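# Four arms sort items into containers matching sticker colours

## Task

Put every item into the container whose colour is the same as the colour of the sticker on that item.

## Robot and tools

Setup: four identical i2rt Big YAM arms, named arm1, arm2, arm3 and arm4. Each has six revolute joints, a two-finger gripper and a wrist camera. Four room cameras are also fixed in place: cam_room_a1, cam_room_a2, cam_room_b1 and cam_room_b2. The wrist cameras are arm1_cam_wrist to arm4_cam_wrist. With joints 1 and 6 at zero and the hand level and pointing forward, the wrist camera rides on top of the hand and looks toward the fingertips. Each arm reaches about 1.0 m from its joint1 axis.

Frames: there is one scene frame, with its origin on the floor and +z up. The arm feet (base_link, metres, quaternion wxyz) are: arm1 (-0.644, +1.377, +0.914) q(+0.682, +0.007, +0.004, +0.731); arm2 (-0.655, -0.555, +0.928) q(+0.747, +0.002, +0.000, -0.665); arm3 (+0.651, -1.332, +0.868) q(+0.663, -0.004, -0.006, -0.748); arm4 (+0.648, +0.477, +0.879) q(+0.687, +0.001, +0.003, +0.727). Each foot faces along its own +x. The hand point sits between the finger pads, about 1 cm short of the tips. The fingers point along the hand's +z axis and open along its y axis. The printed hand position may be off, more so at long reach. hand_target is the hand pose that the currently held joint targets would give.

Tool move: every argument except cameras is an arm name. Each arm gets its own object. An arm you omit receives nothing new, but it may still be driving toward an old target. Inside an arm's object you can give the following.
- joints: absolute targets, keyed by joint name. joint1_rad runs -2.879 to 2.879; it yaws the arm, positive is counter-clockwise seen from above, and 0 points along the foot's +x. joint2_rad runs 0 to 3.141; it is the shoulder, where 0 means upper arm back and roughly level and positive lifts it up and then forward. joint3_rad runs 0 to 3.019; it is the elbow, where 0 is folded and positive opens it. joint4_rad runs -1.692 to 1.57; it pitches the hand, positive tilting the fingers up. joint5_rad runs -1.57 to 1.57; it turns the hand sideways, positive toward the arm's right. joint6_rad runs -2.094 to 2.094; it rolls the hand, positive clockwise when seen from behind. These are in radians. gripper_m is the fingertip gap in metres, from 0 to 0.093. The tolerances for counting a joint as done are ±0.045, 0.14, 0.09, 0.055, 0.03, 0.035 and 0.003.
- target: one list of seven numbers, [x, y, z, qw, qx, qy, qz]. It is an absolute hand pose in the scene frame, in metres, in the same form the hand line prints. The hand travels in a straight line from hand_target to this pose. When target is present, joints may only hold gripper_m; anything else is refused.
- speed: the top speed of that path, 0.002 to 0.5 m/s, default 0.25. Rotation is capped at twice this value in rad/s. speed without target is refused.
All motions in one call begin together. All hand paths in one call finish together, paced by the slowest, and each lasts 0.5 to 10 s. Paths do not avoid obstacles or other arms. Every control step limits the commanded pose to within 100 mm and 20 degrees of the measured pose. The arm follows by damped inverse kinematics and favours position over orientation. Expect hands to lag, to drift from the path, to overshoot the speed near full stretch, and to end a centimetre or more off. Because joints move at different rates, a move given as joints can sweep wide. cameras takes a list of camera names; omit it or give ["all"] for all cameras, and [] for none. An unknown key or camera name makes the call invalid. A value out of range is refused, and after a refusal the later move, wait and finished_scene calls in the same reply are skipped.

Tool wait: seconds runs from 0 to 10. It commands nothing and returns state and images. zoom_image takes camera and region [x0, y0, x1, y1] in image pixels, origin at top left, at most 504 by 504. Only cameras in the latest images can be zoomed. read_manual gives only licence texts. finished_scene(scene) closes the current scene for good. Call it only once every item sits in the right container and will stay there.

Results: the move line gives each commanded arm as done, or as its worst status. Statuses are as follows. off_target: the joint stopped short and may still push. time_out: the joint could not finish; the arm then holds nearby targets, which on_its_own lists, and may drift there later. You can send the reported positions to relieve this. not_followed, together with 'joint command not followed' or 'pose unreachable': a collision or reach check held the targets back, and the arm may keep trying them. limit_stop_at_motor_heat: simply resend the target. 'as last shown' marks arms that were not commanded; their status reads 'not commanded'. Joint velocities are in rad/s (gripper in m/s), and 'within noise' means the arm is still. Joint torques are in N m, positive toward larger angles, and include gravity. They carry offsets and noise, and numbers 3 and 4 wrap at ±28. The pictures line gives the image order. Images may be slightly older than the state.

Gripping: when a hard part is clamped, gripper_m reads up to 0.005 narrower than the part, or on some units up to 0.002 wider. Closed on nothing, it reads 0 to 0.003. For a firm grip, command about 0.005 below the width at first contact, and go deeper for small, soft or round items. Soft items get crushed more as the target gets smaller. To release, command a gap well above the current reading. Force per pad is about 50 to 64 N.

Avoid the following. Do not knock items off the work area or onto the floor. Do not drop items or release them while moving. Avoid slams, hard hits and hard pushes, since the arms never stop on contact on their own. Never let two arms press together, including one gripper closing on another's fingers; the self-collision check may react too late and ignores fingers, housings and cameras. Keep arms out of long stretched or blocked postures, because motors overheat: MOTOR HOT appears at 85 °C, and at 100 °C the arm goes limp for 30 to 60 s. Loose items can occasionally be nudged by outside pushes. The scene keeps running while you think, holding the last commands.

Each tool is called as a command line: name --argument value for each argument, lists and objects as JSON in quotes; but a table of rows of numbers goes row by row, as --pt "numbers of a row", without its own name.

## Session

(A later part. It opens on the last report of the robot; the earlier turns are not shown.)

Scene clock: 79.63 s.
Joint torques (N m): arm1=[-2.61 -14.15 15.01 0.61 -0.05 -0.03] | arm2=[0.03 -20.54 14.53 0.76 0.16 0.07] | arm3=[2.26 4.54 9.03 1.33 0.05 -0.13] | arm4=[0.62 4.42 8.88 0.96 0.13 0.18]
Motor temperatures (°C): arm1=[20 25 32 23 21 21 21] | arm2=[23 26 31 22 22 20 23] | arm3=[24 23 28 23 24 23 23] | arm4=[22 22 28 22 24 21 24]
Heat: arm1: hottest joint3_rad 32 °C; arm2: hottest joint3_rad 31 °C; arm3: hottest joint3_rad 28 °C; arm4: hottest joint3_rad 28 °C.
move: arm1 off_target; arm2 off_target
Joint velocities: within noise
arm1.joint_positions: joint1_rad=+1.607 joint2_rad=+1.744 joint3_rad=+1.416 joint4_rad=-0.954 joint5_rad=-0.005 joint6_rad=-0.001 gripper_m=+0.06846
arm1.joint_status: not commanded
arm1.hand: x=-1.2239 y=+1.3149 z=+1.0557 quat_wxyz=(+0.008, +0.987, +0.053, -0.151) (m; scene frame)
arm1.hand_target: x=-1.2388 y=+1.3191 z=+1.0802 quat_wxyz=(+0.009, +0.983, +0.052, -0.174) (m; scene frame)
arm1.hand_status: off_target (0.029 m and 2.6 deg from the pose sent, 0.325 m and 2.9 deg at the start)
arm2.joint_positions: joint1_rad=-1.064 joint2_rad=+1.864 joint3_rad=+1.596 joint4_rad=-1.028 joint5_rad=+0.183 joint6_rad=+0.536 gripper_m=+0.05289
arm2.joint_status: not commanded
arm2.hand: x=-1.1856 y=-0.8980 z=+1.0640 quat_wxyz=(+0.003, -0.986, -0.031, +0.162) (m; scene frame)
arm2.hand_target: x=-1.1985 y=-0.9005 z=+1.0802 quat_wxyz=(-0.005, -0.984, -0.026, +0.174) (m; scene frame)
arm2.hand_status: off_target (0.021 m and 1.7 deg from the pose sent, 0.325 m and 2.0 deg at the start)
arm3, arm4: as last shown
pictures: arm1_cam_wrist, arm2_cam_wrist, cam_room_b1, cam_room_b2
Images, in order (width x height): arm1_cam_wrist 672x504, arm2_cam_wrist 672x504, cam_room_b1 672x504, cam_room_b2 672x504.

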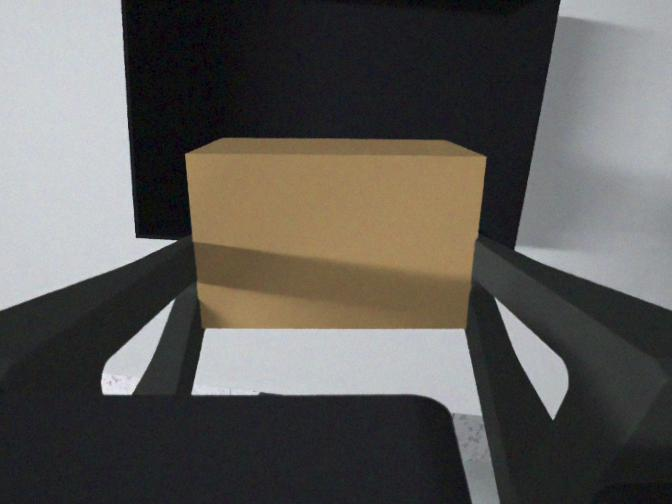

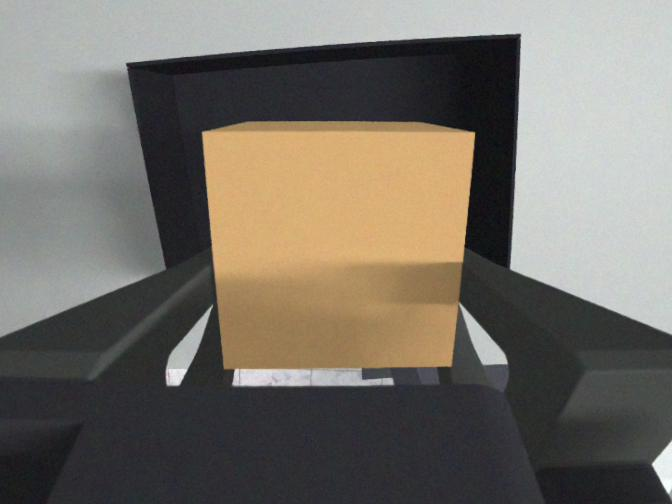

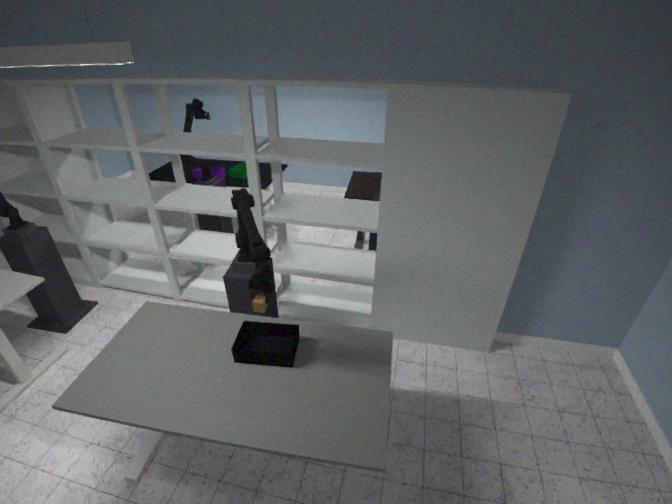

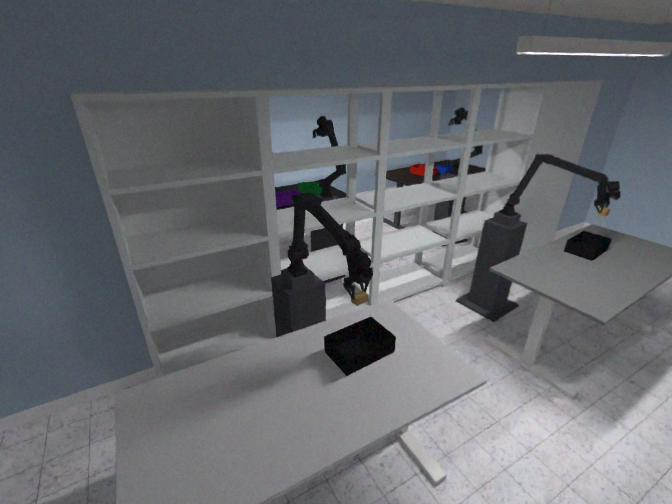

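move --arm1 '{"joints":{"joint4_rad":0.45}}' --arm2 '{"joints":{"joint4_rad":0.45}}' --cameras '["cam_room_b1","cam_room_b2","arm1_cam_wrist"]'

zoom_image --camera "cam_room_b1" --region '[200, 180, 320, 300]'

zoom_image --camera "cam_room_b2" --region '[280, 180, 400, 300]'

zoom_image --camera "cam_room_b2" --region '[560, 140, 660, 240]'

Scene clock: 86.97 s.
Joint torques (N m): arm1=[-2.96 -15.03 16.05 2.47 0.01 -0.07] | arm2=[0.09 -21.66 15.64 3.51 -0.09 0.01] | arm3=[2.14 4.48 9.05 1.33 0.05 -0.11] | arm4=[0.32 4.07 8.9 0.8 0.12 0.15]
Motor temperatures (°C): arm1=[20 25 33 23 21 21 21] | arm2=[23 27 33 22 22 20 23] | arm3=[24 23 28 23 24 23 23] | arm4=[22 22 29 22 24 21 24]
Heat: arm1: hottest joint3_rad 33 °C; arm2: hottest joint3_rad 33 °C; arm3: hottest joint3_rad 28 °C; arm4: hottest joint3_rad 29 °C.
move: arm1 done; arm2 done
Joint velocities: within noise
arm1.joint_positions: joint1_rad=+1.607 joint2_rad=+1.744 joint3_rad=+1.416 joint4_rad=+0.427 joint5_rad=-0.005 joint6_rad=-0.001 gripper_m=+0.06847
arm1.joint_status: all done
arm1.hand: x=-1.3938 y=+1.2959 z=+1.3182 quat_wxyz=(+0.039, +0.665, +0.039, -0.745) (m; scene frame)
arm1.hand_target: x=-1.3954 y=+1.3030 z=+1.3579 quat_wxyz=(+0.035, +0.635, +0.037, -0.771) (m; scene frame)
arm1.hand_status: not commanded
arm2.joint_positions: joint1_rad=-1.064 joint2_rad=+1.864 joint3_rad=+1.596 joint4_rad=+0.424 joint5_rad=+0.183 joint6_rad=+0.536 gripper_m=+0.05289
arm2.joint_status: all done
arm2.hand: x=-1.3279 y=-1.0008 z=+1.3349 quat_wxyz=(-0.364, -0.651, +0.040, +0.665) (m; scene frame)
arm2.hand_target: x=-1.3337 y=-0.9965 z=+1.3650 quat_wxyz=(-0.374, -0.625, +0.045, +0.683) (m; scene frame)
arm2.hand_status: not commanded
arm3.joint_positions: joint1_rad=+1.678 joint2_rad=+0.553 joint3_rad=+1.526 joint4_rad=-1.552 joint5_rad=-0.001 joint6_rad=+0.007 gripper_m=+0.09398
arm3.joint_status: not commanded
arm3.hand: x=+0.8064 y=-1.3263 z=+1.4361 quat_wxyz=(-0.476, -0.005, -0.879, +0.007) (m; scene frame)
arm3.hand_target: x=+0.8007 y=-1.3244 z=+1.4465 quat_wxyz=(-0.485, +0.003, -0.875, +0.006) (m; scene frame)
arm3.hand_status: not commanded
arm4.joint_positions: joint1_rad=-1.626 joint2_rad=+0.553 joint3_rad=+1.518 joint4_rad=-1.548 joint5_rad=-0.001 joint6_rad=-0.013 gripper_m=+0.09399
arm4.joint_status: not commanded
arm4.hand: x=+0.8087 y=+0.4792 z=+1.4442 quat_wxyz=(-0.472, +0.007, -0.882, +0.004) (m; scene frame)
arm4.hand_target: x=+0.8010 y=+0.4785 z=+1.4575 quat_wxyz=(-0.483, +0.000, -0.876, +0.002) (m; scene frame)
arm4.hand_status: not commanded
pictures: arm1_cam_wrist, cam_room_b1, cam_room_b2
Images, in order (width x height): arm1_cam_wrist 672x504, cam_room_b1 672x504, cam_room_b2 672x504.

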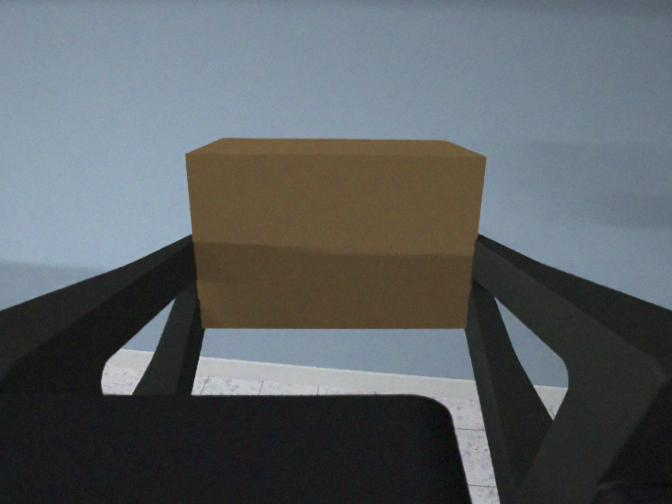

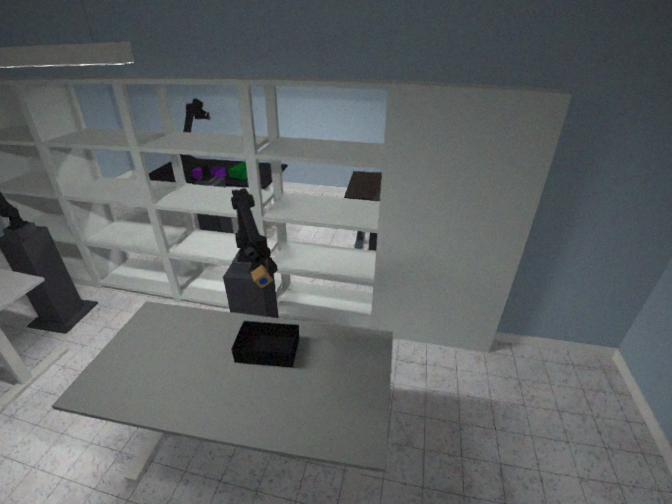

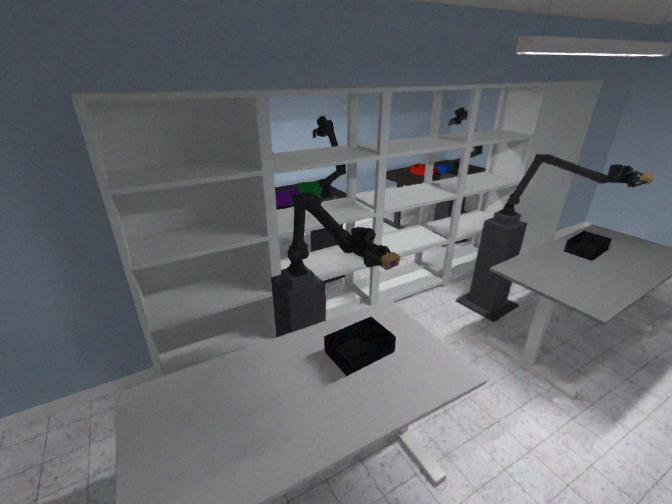

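Scaled by 4.200.

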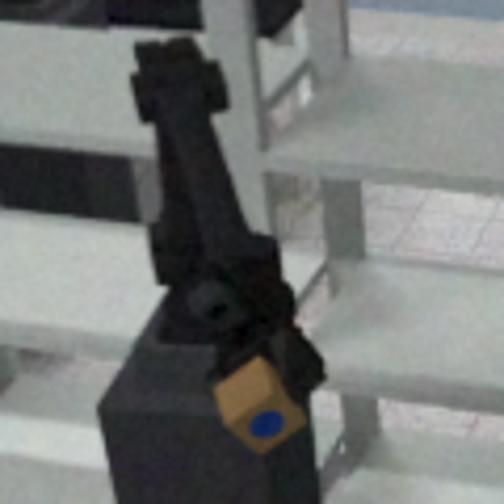

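Scaled by 4.200.

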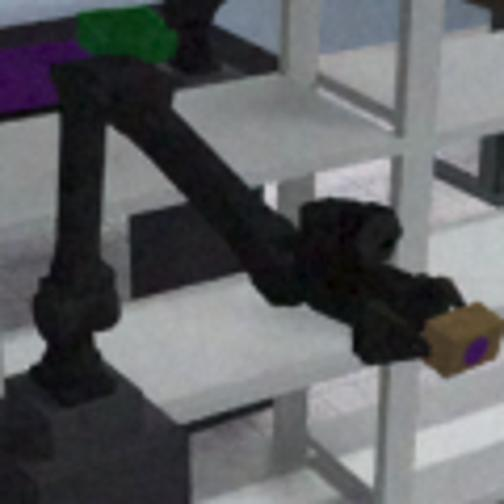

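Scaled by 5.040.

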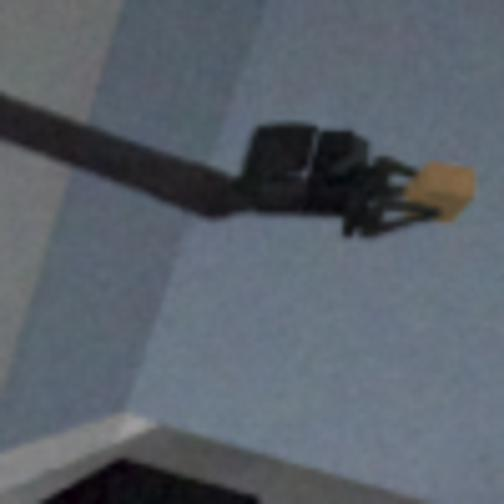

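move --arm1 '{"joints":{"joint2_rad":0.73,"joint3_rad":1.044,"joint4_rad":-1.55}}' --arm2 '{"joints":{"joint2_rad":0.73,"joint3_rad":1.044,"joint4_rad":-1.55}}' --arm3 '{"joints":{"joint1_rad":-1.97,"joint2_rad":0.73,"joint3_rad":1.044,"joint4_rad":-1.448}}' --arm4 '{"joints":{"joint1_rad":0.91,"joint2_rad":0.73,"joint3_rad":1.044,"joint4_rad":-1.448}}' --cameras '[]'

move --arm1 '{"joints":{"joint1_rad":-2.25,"joint5_rad":0,"joint6_rad":0}}' --arm2 '{"joints":{"joint1_rad":0.92,"joint5_rad":0,"joint6_rad":0}}' --cameras '["arm1_cam_wrist","arm2_cam_wrist","cam_room_b1","cam_room_b2"]'

move --arm1 '{"target":[-0.22,1.085,1.13,0.166,0.288,0.9418,-0.0508]}' --arm2 '{"target":[-0.224,-0.8085,1.13,0.1673,0.2631,0.949,-0.0464]}' --cameras '["arm1_cam_wrist","arm2_cam_wrist"]'

Scene clock: 116.90 s.
Joint torques (N m): arm1=[-2.84 1.9 11.36 0.76 -0.02 -0.03] | arm2=[0.03 -2.32 10.19 0.98 0.17 0.05] | arm3=[0.44 -2.84 9.03 0.98 -0.06 -0.11] | arm4=[0.73 -3.37 9.28 0.9 0.12 0.15]
Motor temperatures (°C): arm1=[20 25 36 23 21 21 22] | arm2=[23 27 36 22 22 20 24] | arm3=[24 23 29 23 24 23 23] | arm4=[22 22 30 22 24 21 24]
Heat: arm1: hottest joint3_rad 36 °C; arm2: hottest joint3_rad 36 °C; arm3: hottest joint3_rad 29 °C; arm4: hottest joint3_rad 30 °C.
move: arm1 done; arm2 done; arm3 done; arm4 done
Joint velocities: within noise
arm1.joint_positions: joint1_rad=+1.607 joint2_rad=+0.726 joint3_rad=+1.037 joint4_rad=-1.542 joint5_rad=-0.005 joint6_rad=-0.001 gripper_m=+0.06848
arm1.joint_status: all done
arm1.hand: x=-0.8668 y=+1.3519 z=+1.2355 quat_wxyz=(+0.010, +0.983, +0.053, -0.176) (m; scene frame)
arm1.hand_target: x=-0.8666 y=+1.3540 z=+1.2370 quat_wxyz=(+0.009, +0.983, +0.052, -0.174) (m; scene frame)
arm1.hand_status: not commanded
arm2.joint_positions: joint1_rad=-1.064 joint2_rad=+0.728 joint3_rad=+1.051 joint4_rad=-1.539 joint5_rad=+0.183 joint6_rad=+0.536 gripper_m=+0.05293
arm2.joint_status: all done
arm2.hand: x=-0.8617 y=-0.6654 z=+1.2542 quat_wxyz=(-0.020, -0.980, -0.027, +0.196) (m; scene frame)
arm2.hand_target: x=-0.8602 y=-0.6620 z=+1.2494 quat_wxyz=(-0.013, -0.982, -0.024, +0.187) (m; scene frame)
arm2.hand_status: not commanded
arm3.joint_positions: joint1_rad=-1.959 joint2_rad=+0.739 joint3_rad=+1.046 joint4_rad=-1.451 joint5_rad=+0.002 joint6_rad=+0.005 gripper_m=+0.09402
arm3.joint_status: all done
arm3.hand: x=+0.4297 y=-1.2028 z=+1.1929 quat_wxyz=(+0.048, -0.946, +0.250, +0.202) (m; scene frame)
arm3.hand_target: x=+0.4320 y=-1.2014 z=+1.1944 quat_wxyz=(+0.049, -0.944, +0.252, +0.207) (m; scene frame)
arm3.hand_status: not commanded
arm4.joint_positions: joint1_rad=+0.907 joint2_rad=+0.742 joint3_rad=+1.035 joint4_rad=-1.456 joint5_rad=-0.001 joint6_rad=-0.011 gripper_m=+0.09402
arm4.joint_status: all done
arm4.hand: x=+0.4427 y=+0.6223 z=+1.2009 quat_wxyz=(-0.059, +0.936, -0.288, -0.195) (m; scene frame)
arm4.hand_target: x=+0.4422 y=+0.6222 z=+1.2085 quat_wxyz=(-0.062, +0.932, -0.291, -0.208) (m; scene frame)
arm4.hand_status: not commanded
pictures: none
No camera images: "cameras" was empty.

Scene clock: 119.50 s.
Joint torques (N m): arm1=[-2.2 0.85 11.29 0.55 -0.05 0.01] | arm2=[1.08 -2.14 10.17 1.01 0.06 -0.07] | arm3=[0.5 -3.02 9.06 0.99 -0.07 -0.1] | arm4=[0.91 -2.73 9.32 0.96 0.15 0.15]
Motor temperatures (°C): arm1=[20 25 36 23 21 21 22] | arm2=[23 27 36 22 22 20 24] | arm3=[24 23 28 23 24 23 23] | arm4=[22 22 30 22 24 21 24]
Heat: arm1: hottest joint3_rad 36 °C; arm2: hottest joint3_rad 36 °C; arm3: hottest joint3_rad 28 °C; arm4: hottest joint3_rad 30 °C.
move: arm1 done; arm2 done
Joint velocities: within noise
arm1.joint_positions: joint1_rad=-2.244 joint2_rad=+0.731 joint3_rad=+1.037 joint4_rad=-1.542 joint5_rad=+0.002 joint6_rad=-0.001 gripper_m=+0.06850
arm1.joint_status: all done
arm1.hand: x=-0.4497 y=+1.2451 z=+1.2277 quat_wxyz=(-0.151, -0.293, -0.943, +0.052) (m; scene frame)
arm1.hand_target: x=-0.4514 y=+1.2448 z=+1.2302 quat_wxyz=(-0.151, -0.296, -0.942, +0.051) (m; scene frame)
arm1.hand_status: not commanded
arm2.joint_positions: joint1_rad=+0.916 joint2_rad=+0.728 joint3_rad=+1.051 joint4_rad=-1.539 joint5_rad=-0.002 joint6_rad=+0.014 gripper_m=+0.05297
arm2.joint_status: all done
arm2.hand: x=-0.4566 y=-0.6753 z=+1.2523 quat_wxyz=(-0.172, -0.268, -0.947, +0.043) (m; scene frame)
arm2.hand_target: x=-0.4588 y=-0.6732 z=+1.2474 quat_wxyz=(-0.161, -0.260, -0.951, +0.042) (m; scene frame)
arm2.hand_status: not commanded
arm3, arm4: as last shown
arm4.hand_target: x=+0.4422 y=+0.6222 z=+1.2084 quat_wxyz=(-0.062, +0.932, -0.291, -0.208) (m; scene frame)
pictures: arm1_cam_wrist, arm2_cam_wrist, cam_room_b1, cam_room_b2
Images, in order (width x height): arm1_cam_wrist 672x504, arm2_cam_wrist 672x504, cam_room_b1 672x504, cam_room_b2 672x504.

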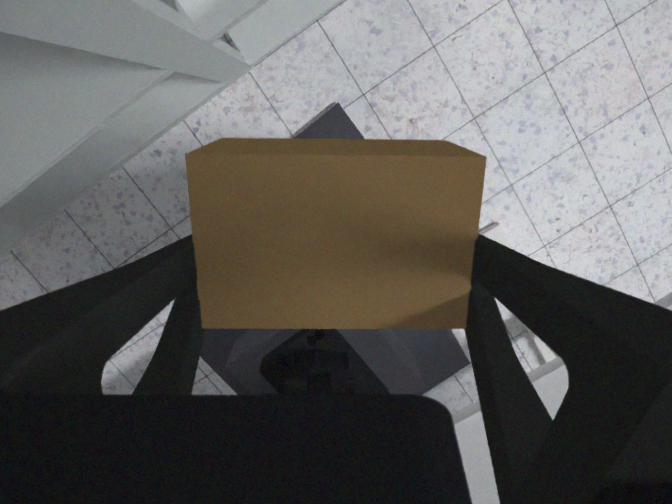

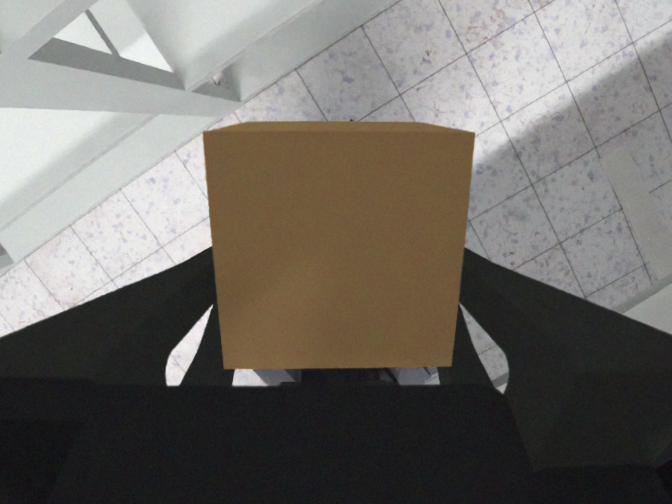

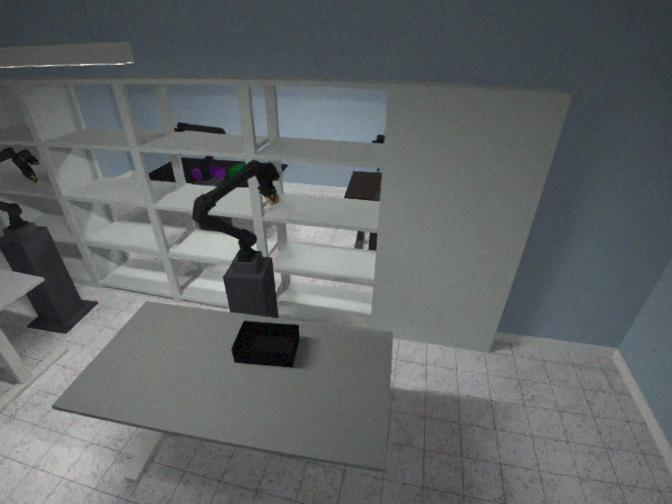

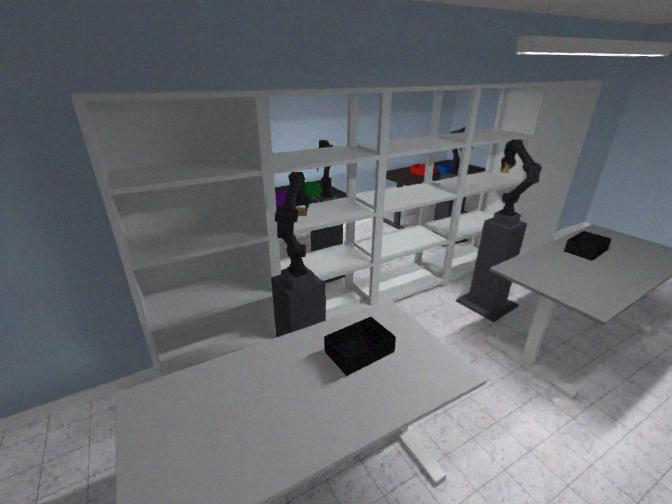

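Scene clock: 121.37 s.
Joint torques (N m): arm1=[-2.78 -10.58 16.46 1.43 -0.03 -0.07] | arm2=[1.61 -12.75 15.95 1.83 0.15 0.06] | arm3=[0.44 -2.78 9.09 0.98 -0.07 -0.1] | arm4=[1.2 -2.96 9.28 0.98 0.14 0.12]
Motor temperatures (°C): arm1=[20 25 36 23 21 21 22] | arm2=[23 27 36 22 22 20 24] | arm3=[24 23 28 23 24 23 23] | arm4=[22 22 30 22 24 21 24]
Heat: arm1: hottest joint3_rad 36 °C; arm2: hottest joint3_rad 36 °C; arm3: hottest joint3_rad 28 °C; arm4: hottest joint3_rad 30 °C.
move: arm1 off_target; arm2 off_target
Joint velocities: within noise
arm1.joint_positions: joint1_rad=-2.244 joint2_rad=+1.459 joint3_rad=+1.230 joint4_rad=-1.058 joint5_rad=-0.010 joint6_rad=-0.005 gripper_m=+0.06850
arm1.joint_status: not commanded
arm1.hand: x=-0.2385 y=+1.1007 z=+1.0985 quat_wxyz=(-0.128, -0.291, -0.947, +0.039) (m; scene frame)
arm1.hand_target: x=-0.2219 y=+1.0863 z=+1.1305 quat_wxyz=(-0.166, -0.288, -0.942, +0.051) (m; scene frame)
arm1.hand_status: off_target (0.040 m and 4.6 deg from the pose sent, 0.297 m and 1.8 deg at the start)
arm2.joint_positions: joint1_rad=+0.919 joint2_rad=+1.433 joint3_rad=+1.166 joint4_rad=-1.020 joint5_rad=+0.005 joint6_rad=+0.014 gripper_m=+0.05297
arm2.joint_status: not commanded
arm2.hand: x=-0.2479 y=-0.7990 z=+1.1063 quat_wxyz=(-0.137, -0.269, -0.953, +0.037) (m; scene frame)
arm2.hand_target: x=-0.2257 y=-0.8075 z=+1.1306 quat_wxyz=(-0.168, -0.263, -0.949, +0.046) (m; scene frame)
arm2.hand_status: off_target (0.035 m and 3.8 deg from the pose sent, 0.295 m and 0.9 deg at the start)
arm3, arm4: as last shown
pictures: arm1_cam_wrist, arm2_cam_wrist
Images, in order (width x height): arm1_cam_wrist 672x504, arm2_cam_wrist 672x504.

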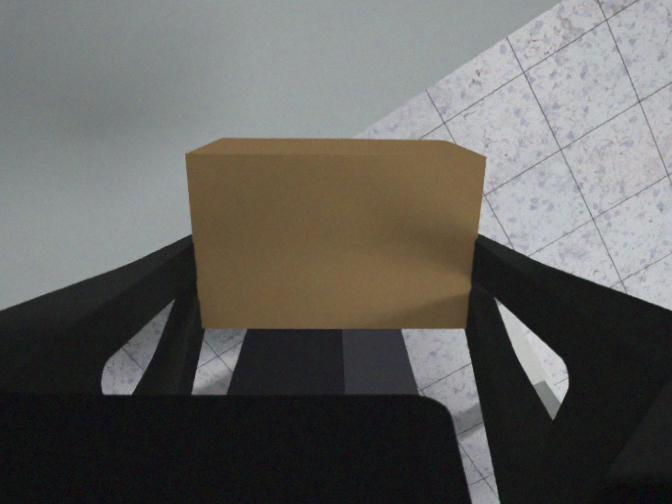

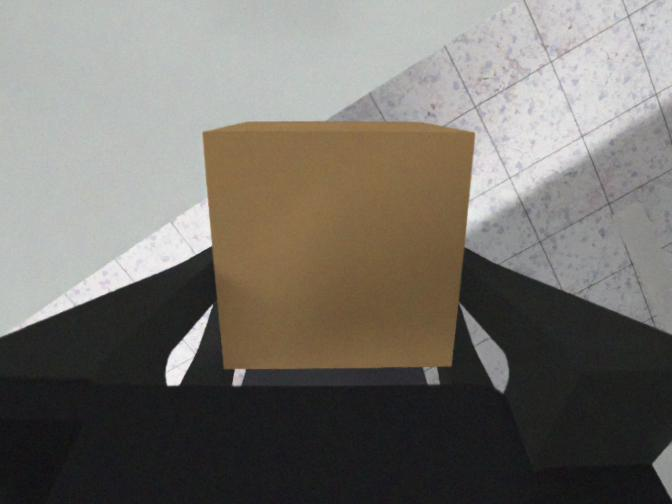

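move --arm1 '{"target":[-0.012,0.92,1.12,0.166,0.288,0.9418,-0.0508],"speed":0.18}' --arm2 '{"target":[0.008,-0.945,1.115,0.1673,0.2631,0.949,-0.0464],"speed":0.18}' --cameras '[]'

move --arm1 '{"target":[-0.012,0.92,1.05,0.166,0.288,0.9418,-0.0508],"speed":0.08}' --arm2 '{"target":[0.008,-0.945,1.04,0.1673,0.2631,0.949,-0.0464],"speed":0.08}' --cameras '[]'

move --arm1 '{"target":[-0.012,0.92,1.035,0.166,0.288,0.9418,-0.0508],"speed":0.05}' --arm2 '{"target":[0.006,-0.944,1.015,0.1673,0.2631,0.949,-0.0464],"speed":0.05}' --cameras '["arm1_cam_wrist","arm2_cam_wrist"]'

Scene clock: 129.77 s.
Joint torques (N m): arm1=[-2.61 -19.96 17.14 0.57 -0.08 -0.04] | arm2=[1.38 -23 16.79 0.91 0.12 0.04] | arm3=[0.56 -3.14 9.07 0.98 -0.07 -0.09] | arm4=[1.14 -3.02 9.5 0.91 0.12 0.14]
Motor temperatures (°C): arm1=[20 25 36 23 21 21 22] | arm2=[23 27 36 22 22 20 24] | arm3=[24 23 28 23 24 23 23] | arm4=[22 22 30 22 24 21 24]
Heat: arm1: hottest joint3_rad 36 °C; arm2: hottest joint3_rad 36 °C; arm3: hottest joint3_rad 28 °C; arm4: hottest joint3_rad 30 °C.
move: arm1 off_target; arm2 off_target
Joint velocities: within noise
arm1.joint_positions: joint1_rad=-2.261 joint2_rad=+2.233 joint3_rad=+2.338 joint4_rad=-1.361 joint5_rad=-0.018 joint6_rad=-0.026 gripper_m=+0.06850
arm1.joint_status: not commanded
arm1.hand: x=-0.0178 y=+0.9340 z=+1.0968 quat_wxyz=(-0.144, -0.288, -0.946, +0.043) (m; scene frame)
arm1.hand_target: x=-0.0134 y=+0.9209 z=+1.1202 quat_wxyz=(-0.167, -0.288, -0.942, +0.051) (m; scene frame)
arm1.hand_status: off_target (0.028 m and 2.7 deg from the pose sent, 0.290 m and 4.6 deg at the start)
arm2.joint_positions: joint1_rad=+0.919 joint2_rad=+2.181 joint3_rad=+2.206 joint4_rad=-1.271 joint5_rad=+0.005 joint6_rad=+0.014 gripper_m=+0.05297
arm2.joint_status: not commanded
arm2.hand: x=-0.0066 y=-0.9420 z=+1.1071 quat_wxyz=(-0.157, -0.268, -0.950, +0.042) (m; scene frame)
arm2.hand_target: x=+0.0070 y=-0.9445 z=+1.1150 quat_wxyz=(-0.168, -0.263, -0.949, +0.047) (m; scene frame)
arm2.hand_status: off_target (0.017 m and 1.4 deg from the pose sent, 0.295 m and 3.8 deg at the start)
arm3, arm4: as last shown
arm4.hand: x=+0.4428 y=+0.6223 z=+1.2010 quat_wxyz=(-0.059, +0.936, -0.288, -0.195) (m; scene frame)
arm4.hand_target: x=+0.4423 y=+0.6222 z=+1.2085 quat_wxyz=(-0.062, +0.932, -0.291, -0.208) (m; scene frame)
pictures: none
No camera images: "cameras" was empty.

Scene clock: 131.30 s.
Joint torques (N m): arm1=[-3.14 -20.66 11.69 1.7 -0.07 0.01] | arm2=[1.38 -22.83 10.59 2.24 0.13 0.04] | arm3=[0.56 -3.02 9.05 0.94 -0.06 -0.1] | arm4=[0.97 -3.14 9.29 0.99 0.11 0.12]
Motor temperatures (°C): arm1=[20 25 36 23 21 21 22] | arm2=[23 27 36 22 22 20 24] | arm3=[24 23 28 23 24 23 23] | arm4=[22 22 30 22 24 21 24]
Heat: arm1: hottest joint3_rad 36 °C; arm2: hottest joint3_rad 36 °C; arm3: hottest joint3_rad 28 °C; arm4: hottest joint3_rad 30 °C.
move: arm1 done; arm2 off_target
Joint velocities: within noise
arm1.joint_positions: joint1_rad=-2.261 joint2_rad=+2.233 joint3_rad=+2.203 joint4_rad=-1.198 joint5_rad=-0.018 joint6_rad=-0.026 gripper_m=+0.06850
arm1.joint_status: not commanded
arm1.hand: x=-0.0118 y=+0.9293 z=+1.0472 quat_wxyz=(-0.157, -0.287, -0.944, +0.047) (m; scene frame)
arm1.hand_target: x=-0.0122 y=+0.9200 z=+1.0502 quat_wxyz=(-0.166, -0.288, -0.942, +0.051) (m; scene frame)
arm1.hand_status: done (0.010 m and 1.2 deg from the pose sent, 0.049 m and 2.7 deg at the start)
arm2.joint_positions: joint1_rad=+0.919 joint2_rad=+2.188 joint3_rad=+2.105 joint4_rad=-1.116 joint5_rad=+0.005 joint6_rad=+0.014 gripper_m=+0.05297
arm2.joint_status: not commanded
arm2.hand: x=+0.0032 y=-0.9476 z=+1.0673 quat_wxyz=(-0.178, -0.267, -0.946, +0.048) (m; scene frame)
arm2.hand_target: x=+0.0071 y=-0.9446 z=+1.0403 quat_wxyz=(-0.167, -0.263, -0.949, +0.046) (m; scene frame)
arm2.hand_status: off_target (0.028 m and 1.4 deg from the pose sent, 0.069 m and 1.4 deg at the start)
arm3, arm4: as last shown
pictures: none
No camera images: "cameras" was empty.

Scene clock: 132.30 s.
Joint torques (N m): arm1=[-2.9 -20.54 11.28 1.61 -0.04 -0.06] | arm2=[1.26 -22.53 10.4 2.24 0.12 0.03] | arm3=[0.56 -2.9 9.06 0.98 -0.07 -0.1] | arm4=[0.79 -2.84 9.33 0.92 0.11 0.16]
Motor temperatures (°C): arm1=[20 25 36 23 21 21 22] | arm2=[23 27 36 22 22 20 24] | arm3=[24 23 28 23 24 23 23] | arm4=[22 22 30 22 24 21 24]
Heat: arm1: hottest joint3_rad 36 °C; arm2: hottest joint3_rad 36 °C; arm3: hottest joint3_rad 28 °C; arm4: hottest joint3_rad 30 °C.
move: arm1 done; arm2 off_target
Joint velocities: within noise
arm1.joint_positions: joint1_rad=-2.261 joint2_rad=+2.233 joint3_rad=+2.172 joint4_rad=-1.161 joint5_rad=-0.018 joint6_rad=-0.026 gripper_m=+0.06850
arm1.joint_status: not commanded
arm1.hand: x=-0.0112 y=+0.9288 z=+1.0359 quat_wxyz=(-0.160, -0.287, -0.943, +0.048) (m; scene frame)
arm1.hand_target: x=-0.0121 y=+0.9200 z=+1.0352 quat_wxyz=(-0.166, -0.288, -0.942, +0.051) (m; scene frame)
arm1.hand_status: done (0.009 m and 0.8 deg from the pose sent, 0.015 m and 1.2 deg at the start)
arm2.joint_positions: joint1_rad=+0.919 joint2_rad=+2.191 joint3_rad=+2.049 joint4_rad=-1.054 joint5_rad=+0.005 joint6_rad=+0.014 gripper_m=+0.05297
arm2.joint_status: not commanded
arm2.hand: x=+0.0024 y=-0.9470 z=+1.0441 quat_wxyz=(-0.180, -0.267, -0.946, +0.048) (m; scene frame)
arm2.hand_target: x=+0.0049 y=-0.9435 z=+1.0155 quat_wxyz=(-0.167, -0.263, -0.949, +0.046) (m; scene frame)
arm2.hand_status: off_target (0.030 m and 1.6 deg from the pose sent, 0.053 m and 1.4 deg at the start)
arm3, arm4: as last shown
pictures: arm1_cam_wrist, arm2_cam_wrist
Images, in order (width x height): arm1_cam_wrist 672x504, arm2_cam_wrist 672x504.

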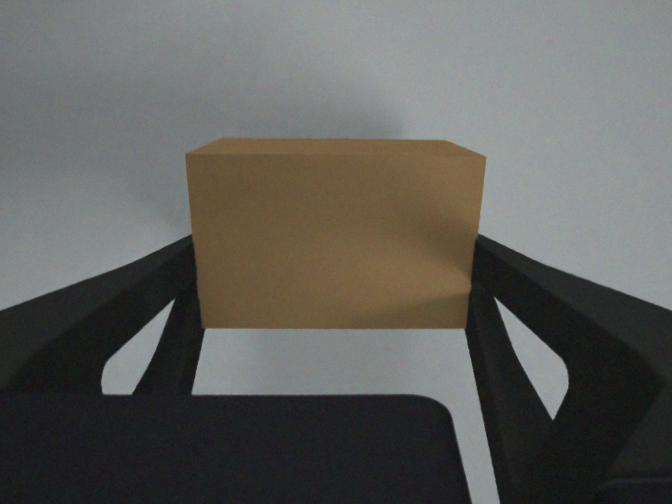

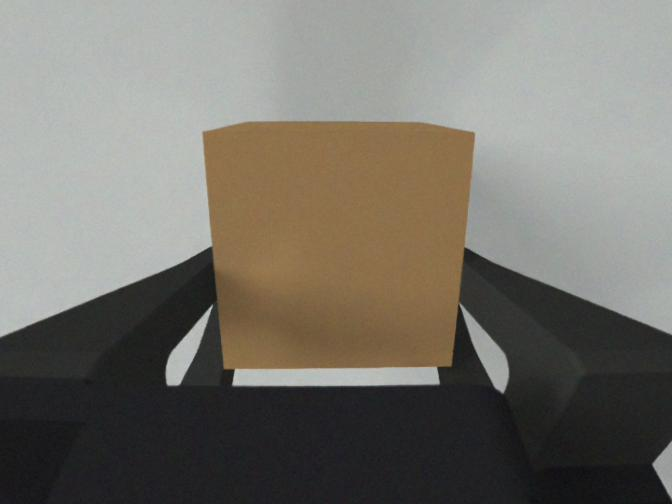

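move --arm1 '{"target":[-0.012,0.92,1.022,0.1496,0.2888,0.9446,-0.0457],"speed":0.05}' --arm2 '{"target":[0.006,-0.944,0.998,0.1424,0.2643,0.953,-0.0395],"speed":0.05}' --cameras '[]'

move --arm1 '{"target":[-0.012,0.92,1.01,0.1496,0.2888,0.9446,-0.0457],"speed":0.05}' --arm2 '{"target":[0.006,-0.944,0.986,0.1424,0.2643,0.953,-0.0395],"speed":0.05}' --cameras '["arm1_cam_wrist","arm2_cam_wrist"]'

Scene clock: 139.03 s.
Joint torques (N m): arm1=[-3.08 -19.08 13.93 0.62 0 -0.05] | arm2=[1.32 -21.07 14.02 0.44 -0.05 0.04] | arm3=[0.56 -3.08 9.06 0.98 -0.06 -0.11] | arm4=[1.08 -2.96 9.31 0.92 0.09 0.12]
Motor temperatures (°C): arm1=[20 26 35 23 21 21 22] | arm2=[23 27 36 22 22 20 24] | arm3=[24 23 28 23 24 23 23] | arm4=[22 22 30 22 24 21 24]
Heat: arm1: hottest joint3_rad 35 °C; arm2: hottest joint3_rad 36 °C; arm3: hottest joint3_rad 28 °C; arm4: hottest joint3_rad 30 °C.
move: arm1 done; arm2 off_target
Joint velocities: within noise
arm1.joint_positions: joint1_rad=-2.261 joint2_rad=+2.246 joint3_rad=+2.172 joint4_rad=-1.165 joint5_rad=-0.018 joint6_rad=-0.027 gripper_m=+0.06850
arm1.joint_status: not commanded
arm1.hand: x=-0.0122 y=+0.9295 z=+1.0256 quat_wxyz=(-0.151, -0.287, -0.945, +0.045) (m; scene frame)
arm1.hand_target: x=-0.0123 y=+0.9201 z=+1.0222 quat_wxyz=(-0.150, -0.289, -0.944, +0.046) (m; scene frame)
arm1.hand_status: done (0.010 m and 0.3 deg from the pose sent, 0.016 m and 1.2 deg at the start)
arm2.joint_positions: joint1_rad=+0.919 joint2_rad=+2.216 joint3_rad=+2.050 joint4_rad=-1.062 joint5_rad=+0.008 joint6_rad=+0.013 gripper_m=+0.05297
arm2.joint_status: not commanded
arm2.hand: x=+0.0002 y=-0.9463 z=+1.0258 quat_wxyz=(-0.164, -0.268, -0.948, +0.046) (m; scene frame)
arm2.hand_target: x=+0.0047 y=-0.9434 z=+0.9981 quat_wxyz=(-0.143, -0.264, -0.953, +0.040) (m; scene frame)
arm2.hand_status: off_target (0.028 m and 2.7 deg from the pose sent, 0.046 m and 4.5 deg at the start)
arm3, arm4: as last shown
pictures: none
No camera images: "cameras" was empty.

Scene clock: 140.00 s.
Joint torques (N m): arm1=[-3.31 -18.49 11.7 1.65 0 -0.05] | arm2=[1.32 -20.6 12.3 1.47 -0.04 0.03] | arm3=[0.56 -2.9 9.11 0.99 -0.08 -0.1] | arm4=[1.14 -3.19 9.31 0.94 0.13 0.13]
Motor temperatures (°C): arm1=[20 26 35 23 21 21 22] | arm2=[23 27 36 22 22 20 24] | arm3=[24 23 28 23 24 23 23] | arm4=[22 22 31 22 24 21 24]
Heat: arm1: hottest joint3_rad 35 °C; arm2: hottest joint3_rad 36 °C; arm3: hottest joint3_rad 28 °C; arm4: hottest joint3_rad 31 °C.
move: arm1 off_target; arm2 off_target
Joint velocities: within noise
arm1.joint_positions: joint1_rad=-2.261 joint2_rad=+2.246 joint3_rad=+2.172 joint4_rad=-1.165 joint5_rad=-0.018 joint6_rad=-0.027 gripper_m=+0.06850
arm1.joint_status: not commanded
arm1.hand: x=-0.0121 y=+0.9294 z=+1.0256 quat_wxyz=(-0.152, -0.287, -0.945, +0.045) (m; scene frame)
arm1.hand_target: x=-0.0125 y=+0.9203 z=+1.0103 quat_wxyz=(-0.150, -0.289, -0.944, +0.046) (m; scene frame)
arm1.hand_status: off_target (0.018 m and 0.3 deg from the pose sent, 0.018 m and 0.2 deg at the start)
arm2.joint_positions: joint1_rad=+0.919 joint2_rad=+2.216 joint3_rad=+2.050 joint4_rad=-1.062 joint5_rad=+0.008 joint6_rad=+0.013 gripper_m=+0.05297
arm2.joint_status: not commanded
arm2.hand: x=+0.0002 y=-0.9463 z=+1.0258 quat_wxyz=(-0.164, -0.268, -0.948, +0.046) (m; scene frame)
arm2.hand_target: x=+0.0038 y=-0.9429 z=+0.9865 quat_wxyz=(-0.142, -0.264, -0.953, +0.040) (m; scene frame)
arm2.hand_status: off_target (0.040 m and 2.7 deg from the pose sent, 0.040 m and 2.7 deg at the start)
arm3, arm4: as last shown
pictures: arm1_cam_wrist, arm2_cam_wrist
Images, in order (width x height): arm1_cam_wrist 672x504, arm2_cam_wrist 672x504.

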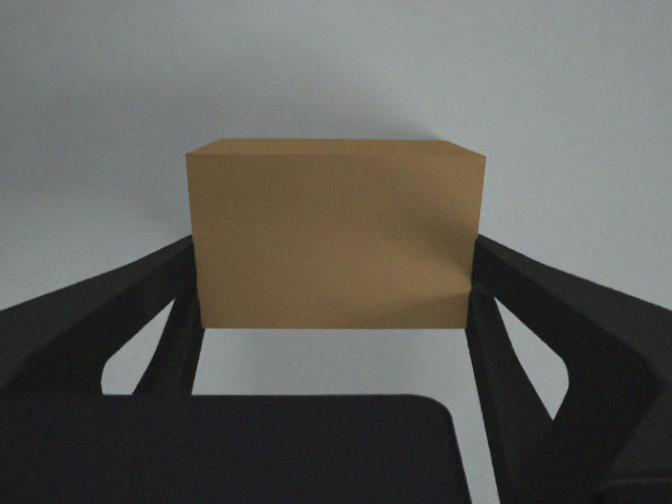

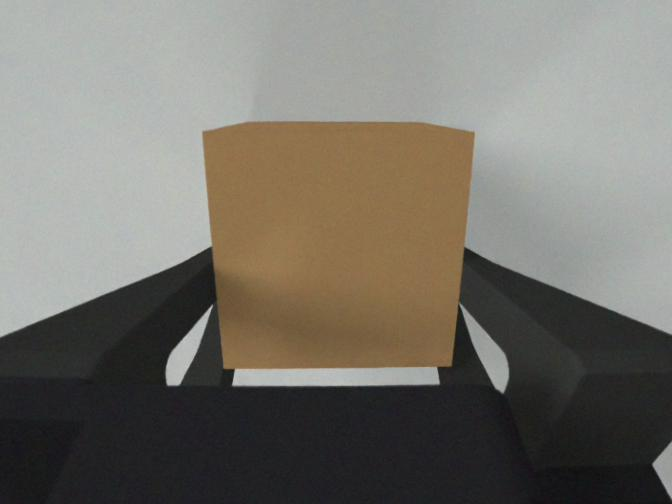

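move --arm1 '{"target":[-0.012,0.92,0.998,0.1496,0.2888,0.9446,-0.0457],"speed":0.05}' --arm2 '{"target":[0.006,-0.944,0.974,0.1424,0.2643,0.953,-0.0395],"speed":0.05}' --cameras '["arm1_cam_wrist","arm2_cam_wrist"]'

Scene clock: 144.80 s.
Joint torques (N m): arm1=[-2.73 -18.67 9.95 1.69 -0.01 -0.02] | arm2=[1.2 -20.25 10.52 2.36 -0.04 0.04] | arm3=[0.62 -2.84 9.1 0.94 -0.06 -0.1] | arm4=[0.91 -2.96 9.24 1.05 0.1 0.18]
Motor temperatures (°C): arm1=[20 26 35 23 21 21 22] | arm2=[23 27 35 22 22 20 24] | arm3=[24 23 28 23 24 23 23] | arm4=[22 22 31 22 24 21 24]
Heat: arm1: hottest joint3_rad 35 °C; arm2: hottest joint3_rad 35 °C; arm3: hottest joint3_rad 28 °C; arm4: hottest joint3_rad 31 °C.
move: arm1 off_target; arm2 off_target
Joint velocities: within noise
arm1.joint_positions: joint1_rad=-2.261 joint2_rad=+2.246 joint3_rad=+2.168 joint4_rad=-1.141 joint5_rad=-0.018 joint6_rad=-0.027 gripper_m=+0.06850
arm1.joint_status: not commanded
arm1.hand: x=-0.0085 y=+0.9268 z=+1.0256 quat_wxyz=(-0.161, -0.287, -0.943, +0.048) (m; scene frame)
arm1.hand_target: x=-0.0128 y=+0.9206 z=+0.9985 quat_wxyz=(-0.150, -0.289, -0.944, +0.046) (m; scene frame)
arm1.hand_status: off_target (0.029 m and 1.3 deg from the pose sent, 0.029 m and 0.3 deg at the start)
arm2.joint_positions: joint1_rad=+0.919 joint2_rad=+2.216 joint3_rad=+2.050 joint4_rad=-1.056 joint5_rad=+0.008 joint6_rad=+0.013 gripper_m=+0.05297
arm2.joint_status: not commanded
arm2.hand: x=+0.0015 y=-0.9470 z=+1.0260 quat_wxyz=(-0.167, -0.267, -0.948, +0.047) (m; scene frame)
arm2.hand_target: x=+0.0028 y=-0.9424 z=+0.9752 quat_wxyz=(-0.142, -0.264, -0.953, +0.040) (m; scene frame)
arm2.hand_status: off_target (0.052 m and 3.0 deg from the pose sent, 0.052 m and 2.7 deg at the start)
arm3.joint_positions: joint1_rad=-1.959 joint2_rad=+0.739 joint3_rad=+1.046 joint4_rad=-1.451 joint5_rad=+0.002 joint6_rad=+0.005 gripper_m=+0.09402
arm3.joint_status: not commanded
arm3.hand: x=+0.4297 y=-1.2028 z=+1.1929 quat_wxyz=(+0.048, -0.946, +0.250, +0.202) (m; scene frame)
arm3.hand_target: x=+0.4320 y=-1.2014 z=+1.1944 quat_wxyz=(+0.049, -0.944, +0.252, +0.207) (m; scene frame)
arm3.hand_status: not commanded
arm4.joint_positions: joint1_rad=+0.907 joint2_rad=+0.742 joint3_rad=+1.035 joint4_rad=-1.456 joint5_rad=-0.001 joint6_rad=-0.011 gripper_m=+0.09402
arm4.joint_status: not commanded
arm4.hand: x=+0.4428 y=+0.6223 z=+1.2010 quat_wxyz=(-0.059, +0.936, -0.288, -0.195) (m; scene frame)
arm4.hand_target: x=+0.4422 y=+0.6222 z=+1.2085 quat_wxyz=(-0.062, +0.932, -0.291, -0.208) (m; scene frame)
arm4.hand_status: not commanded
pictures: arm1_cam_wrist, arm2_cam_wrist
Images, in order (width x height): arm1_cam_wrist 672x504, arm2_cam_wrist 672x504.

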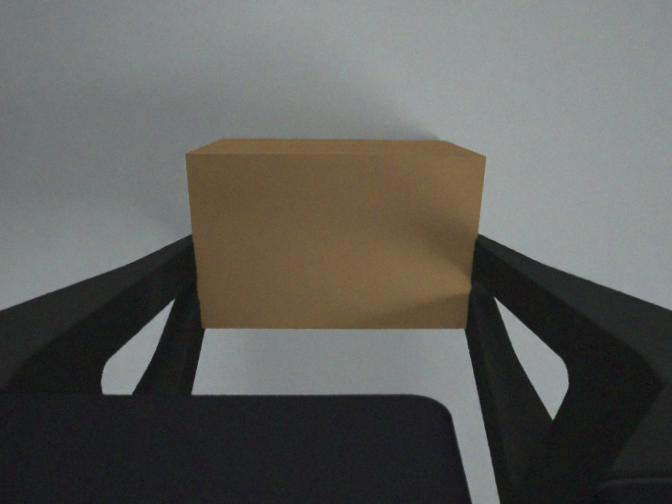

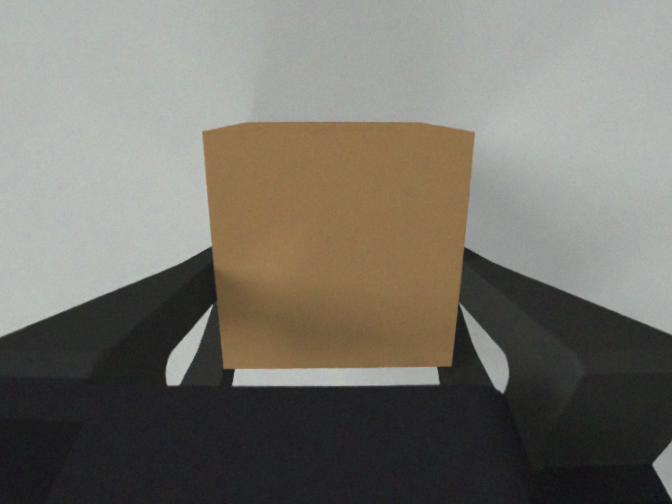

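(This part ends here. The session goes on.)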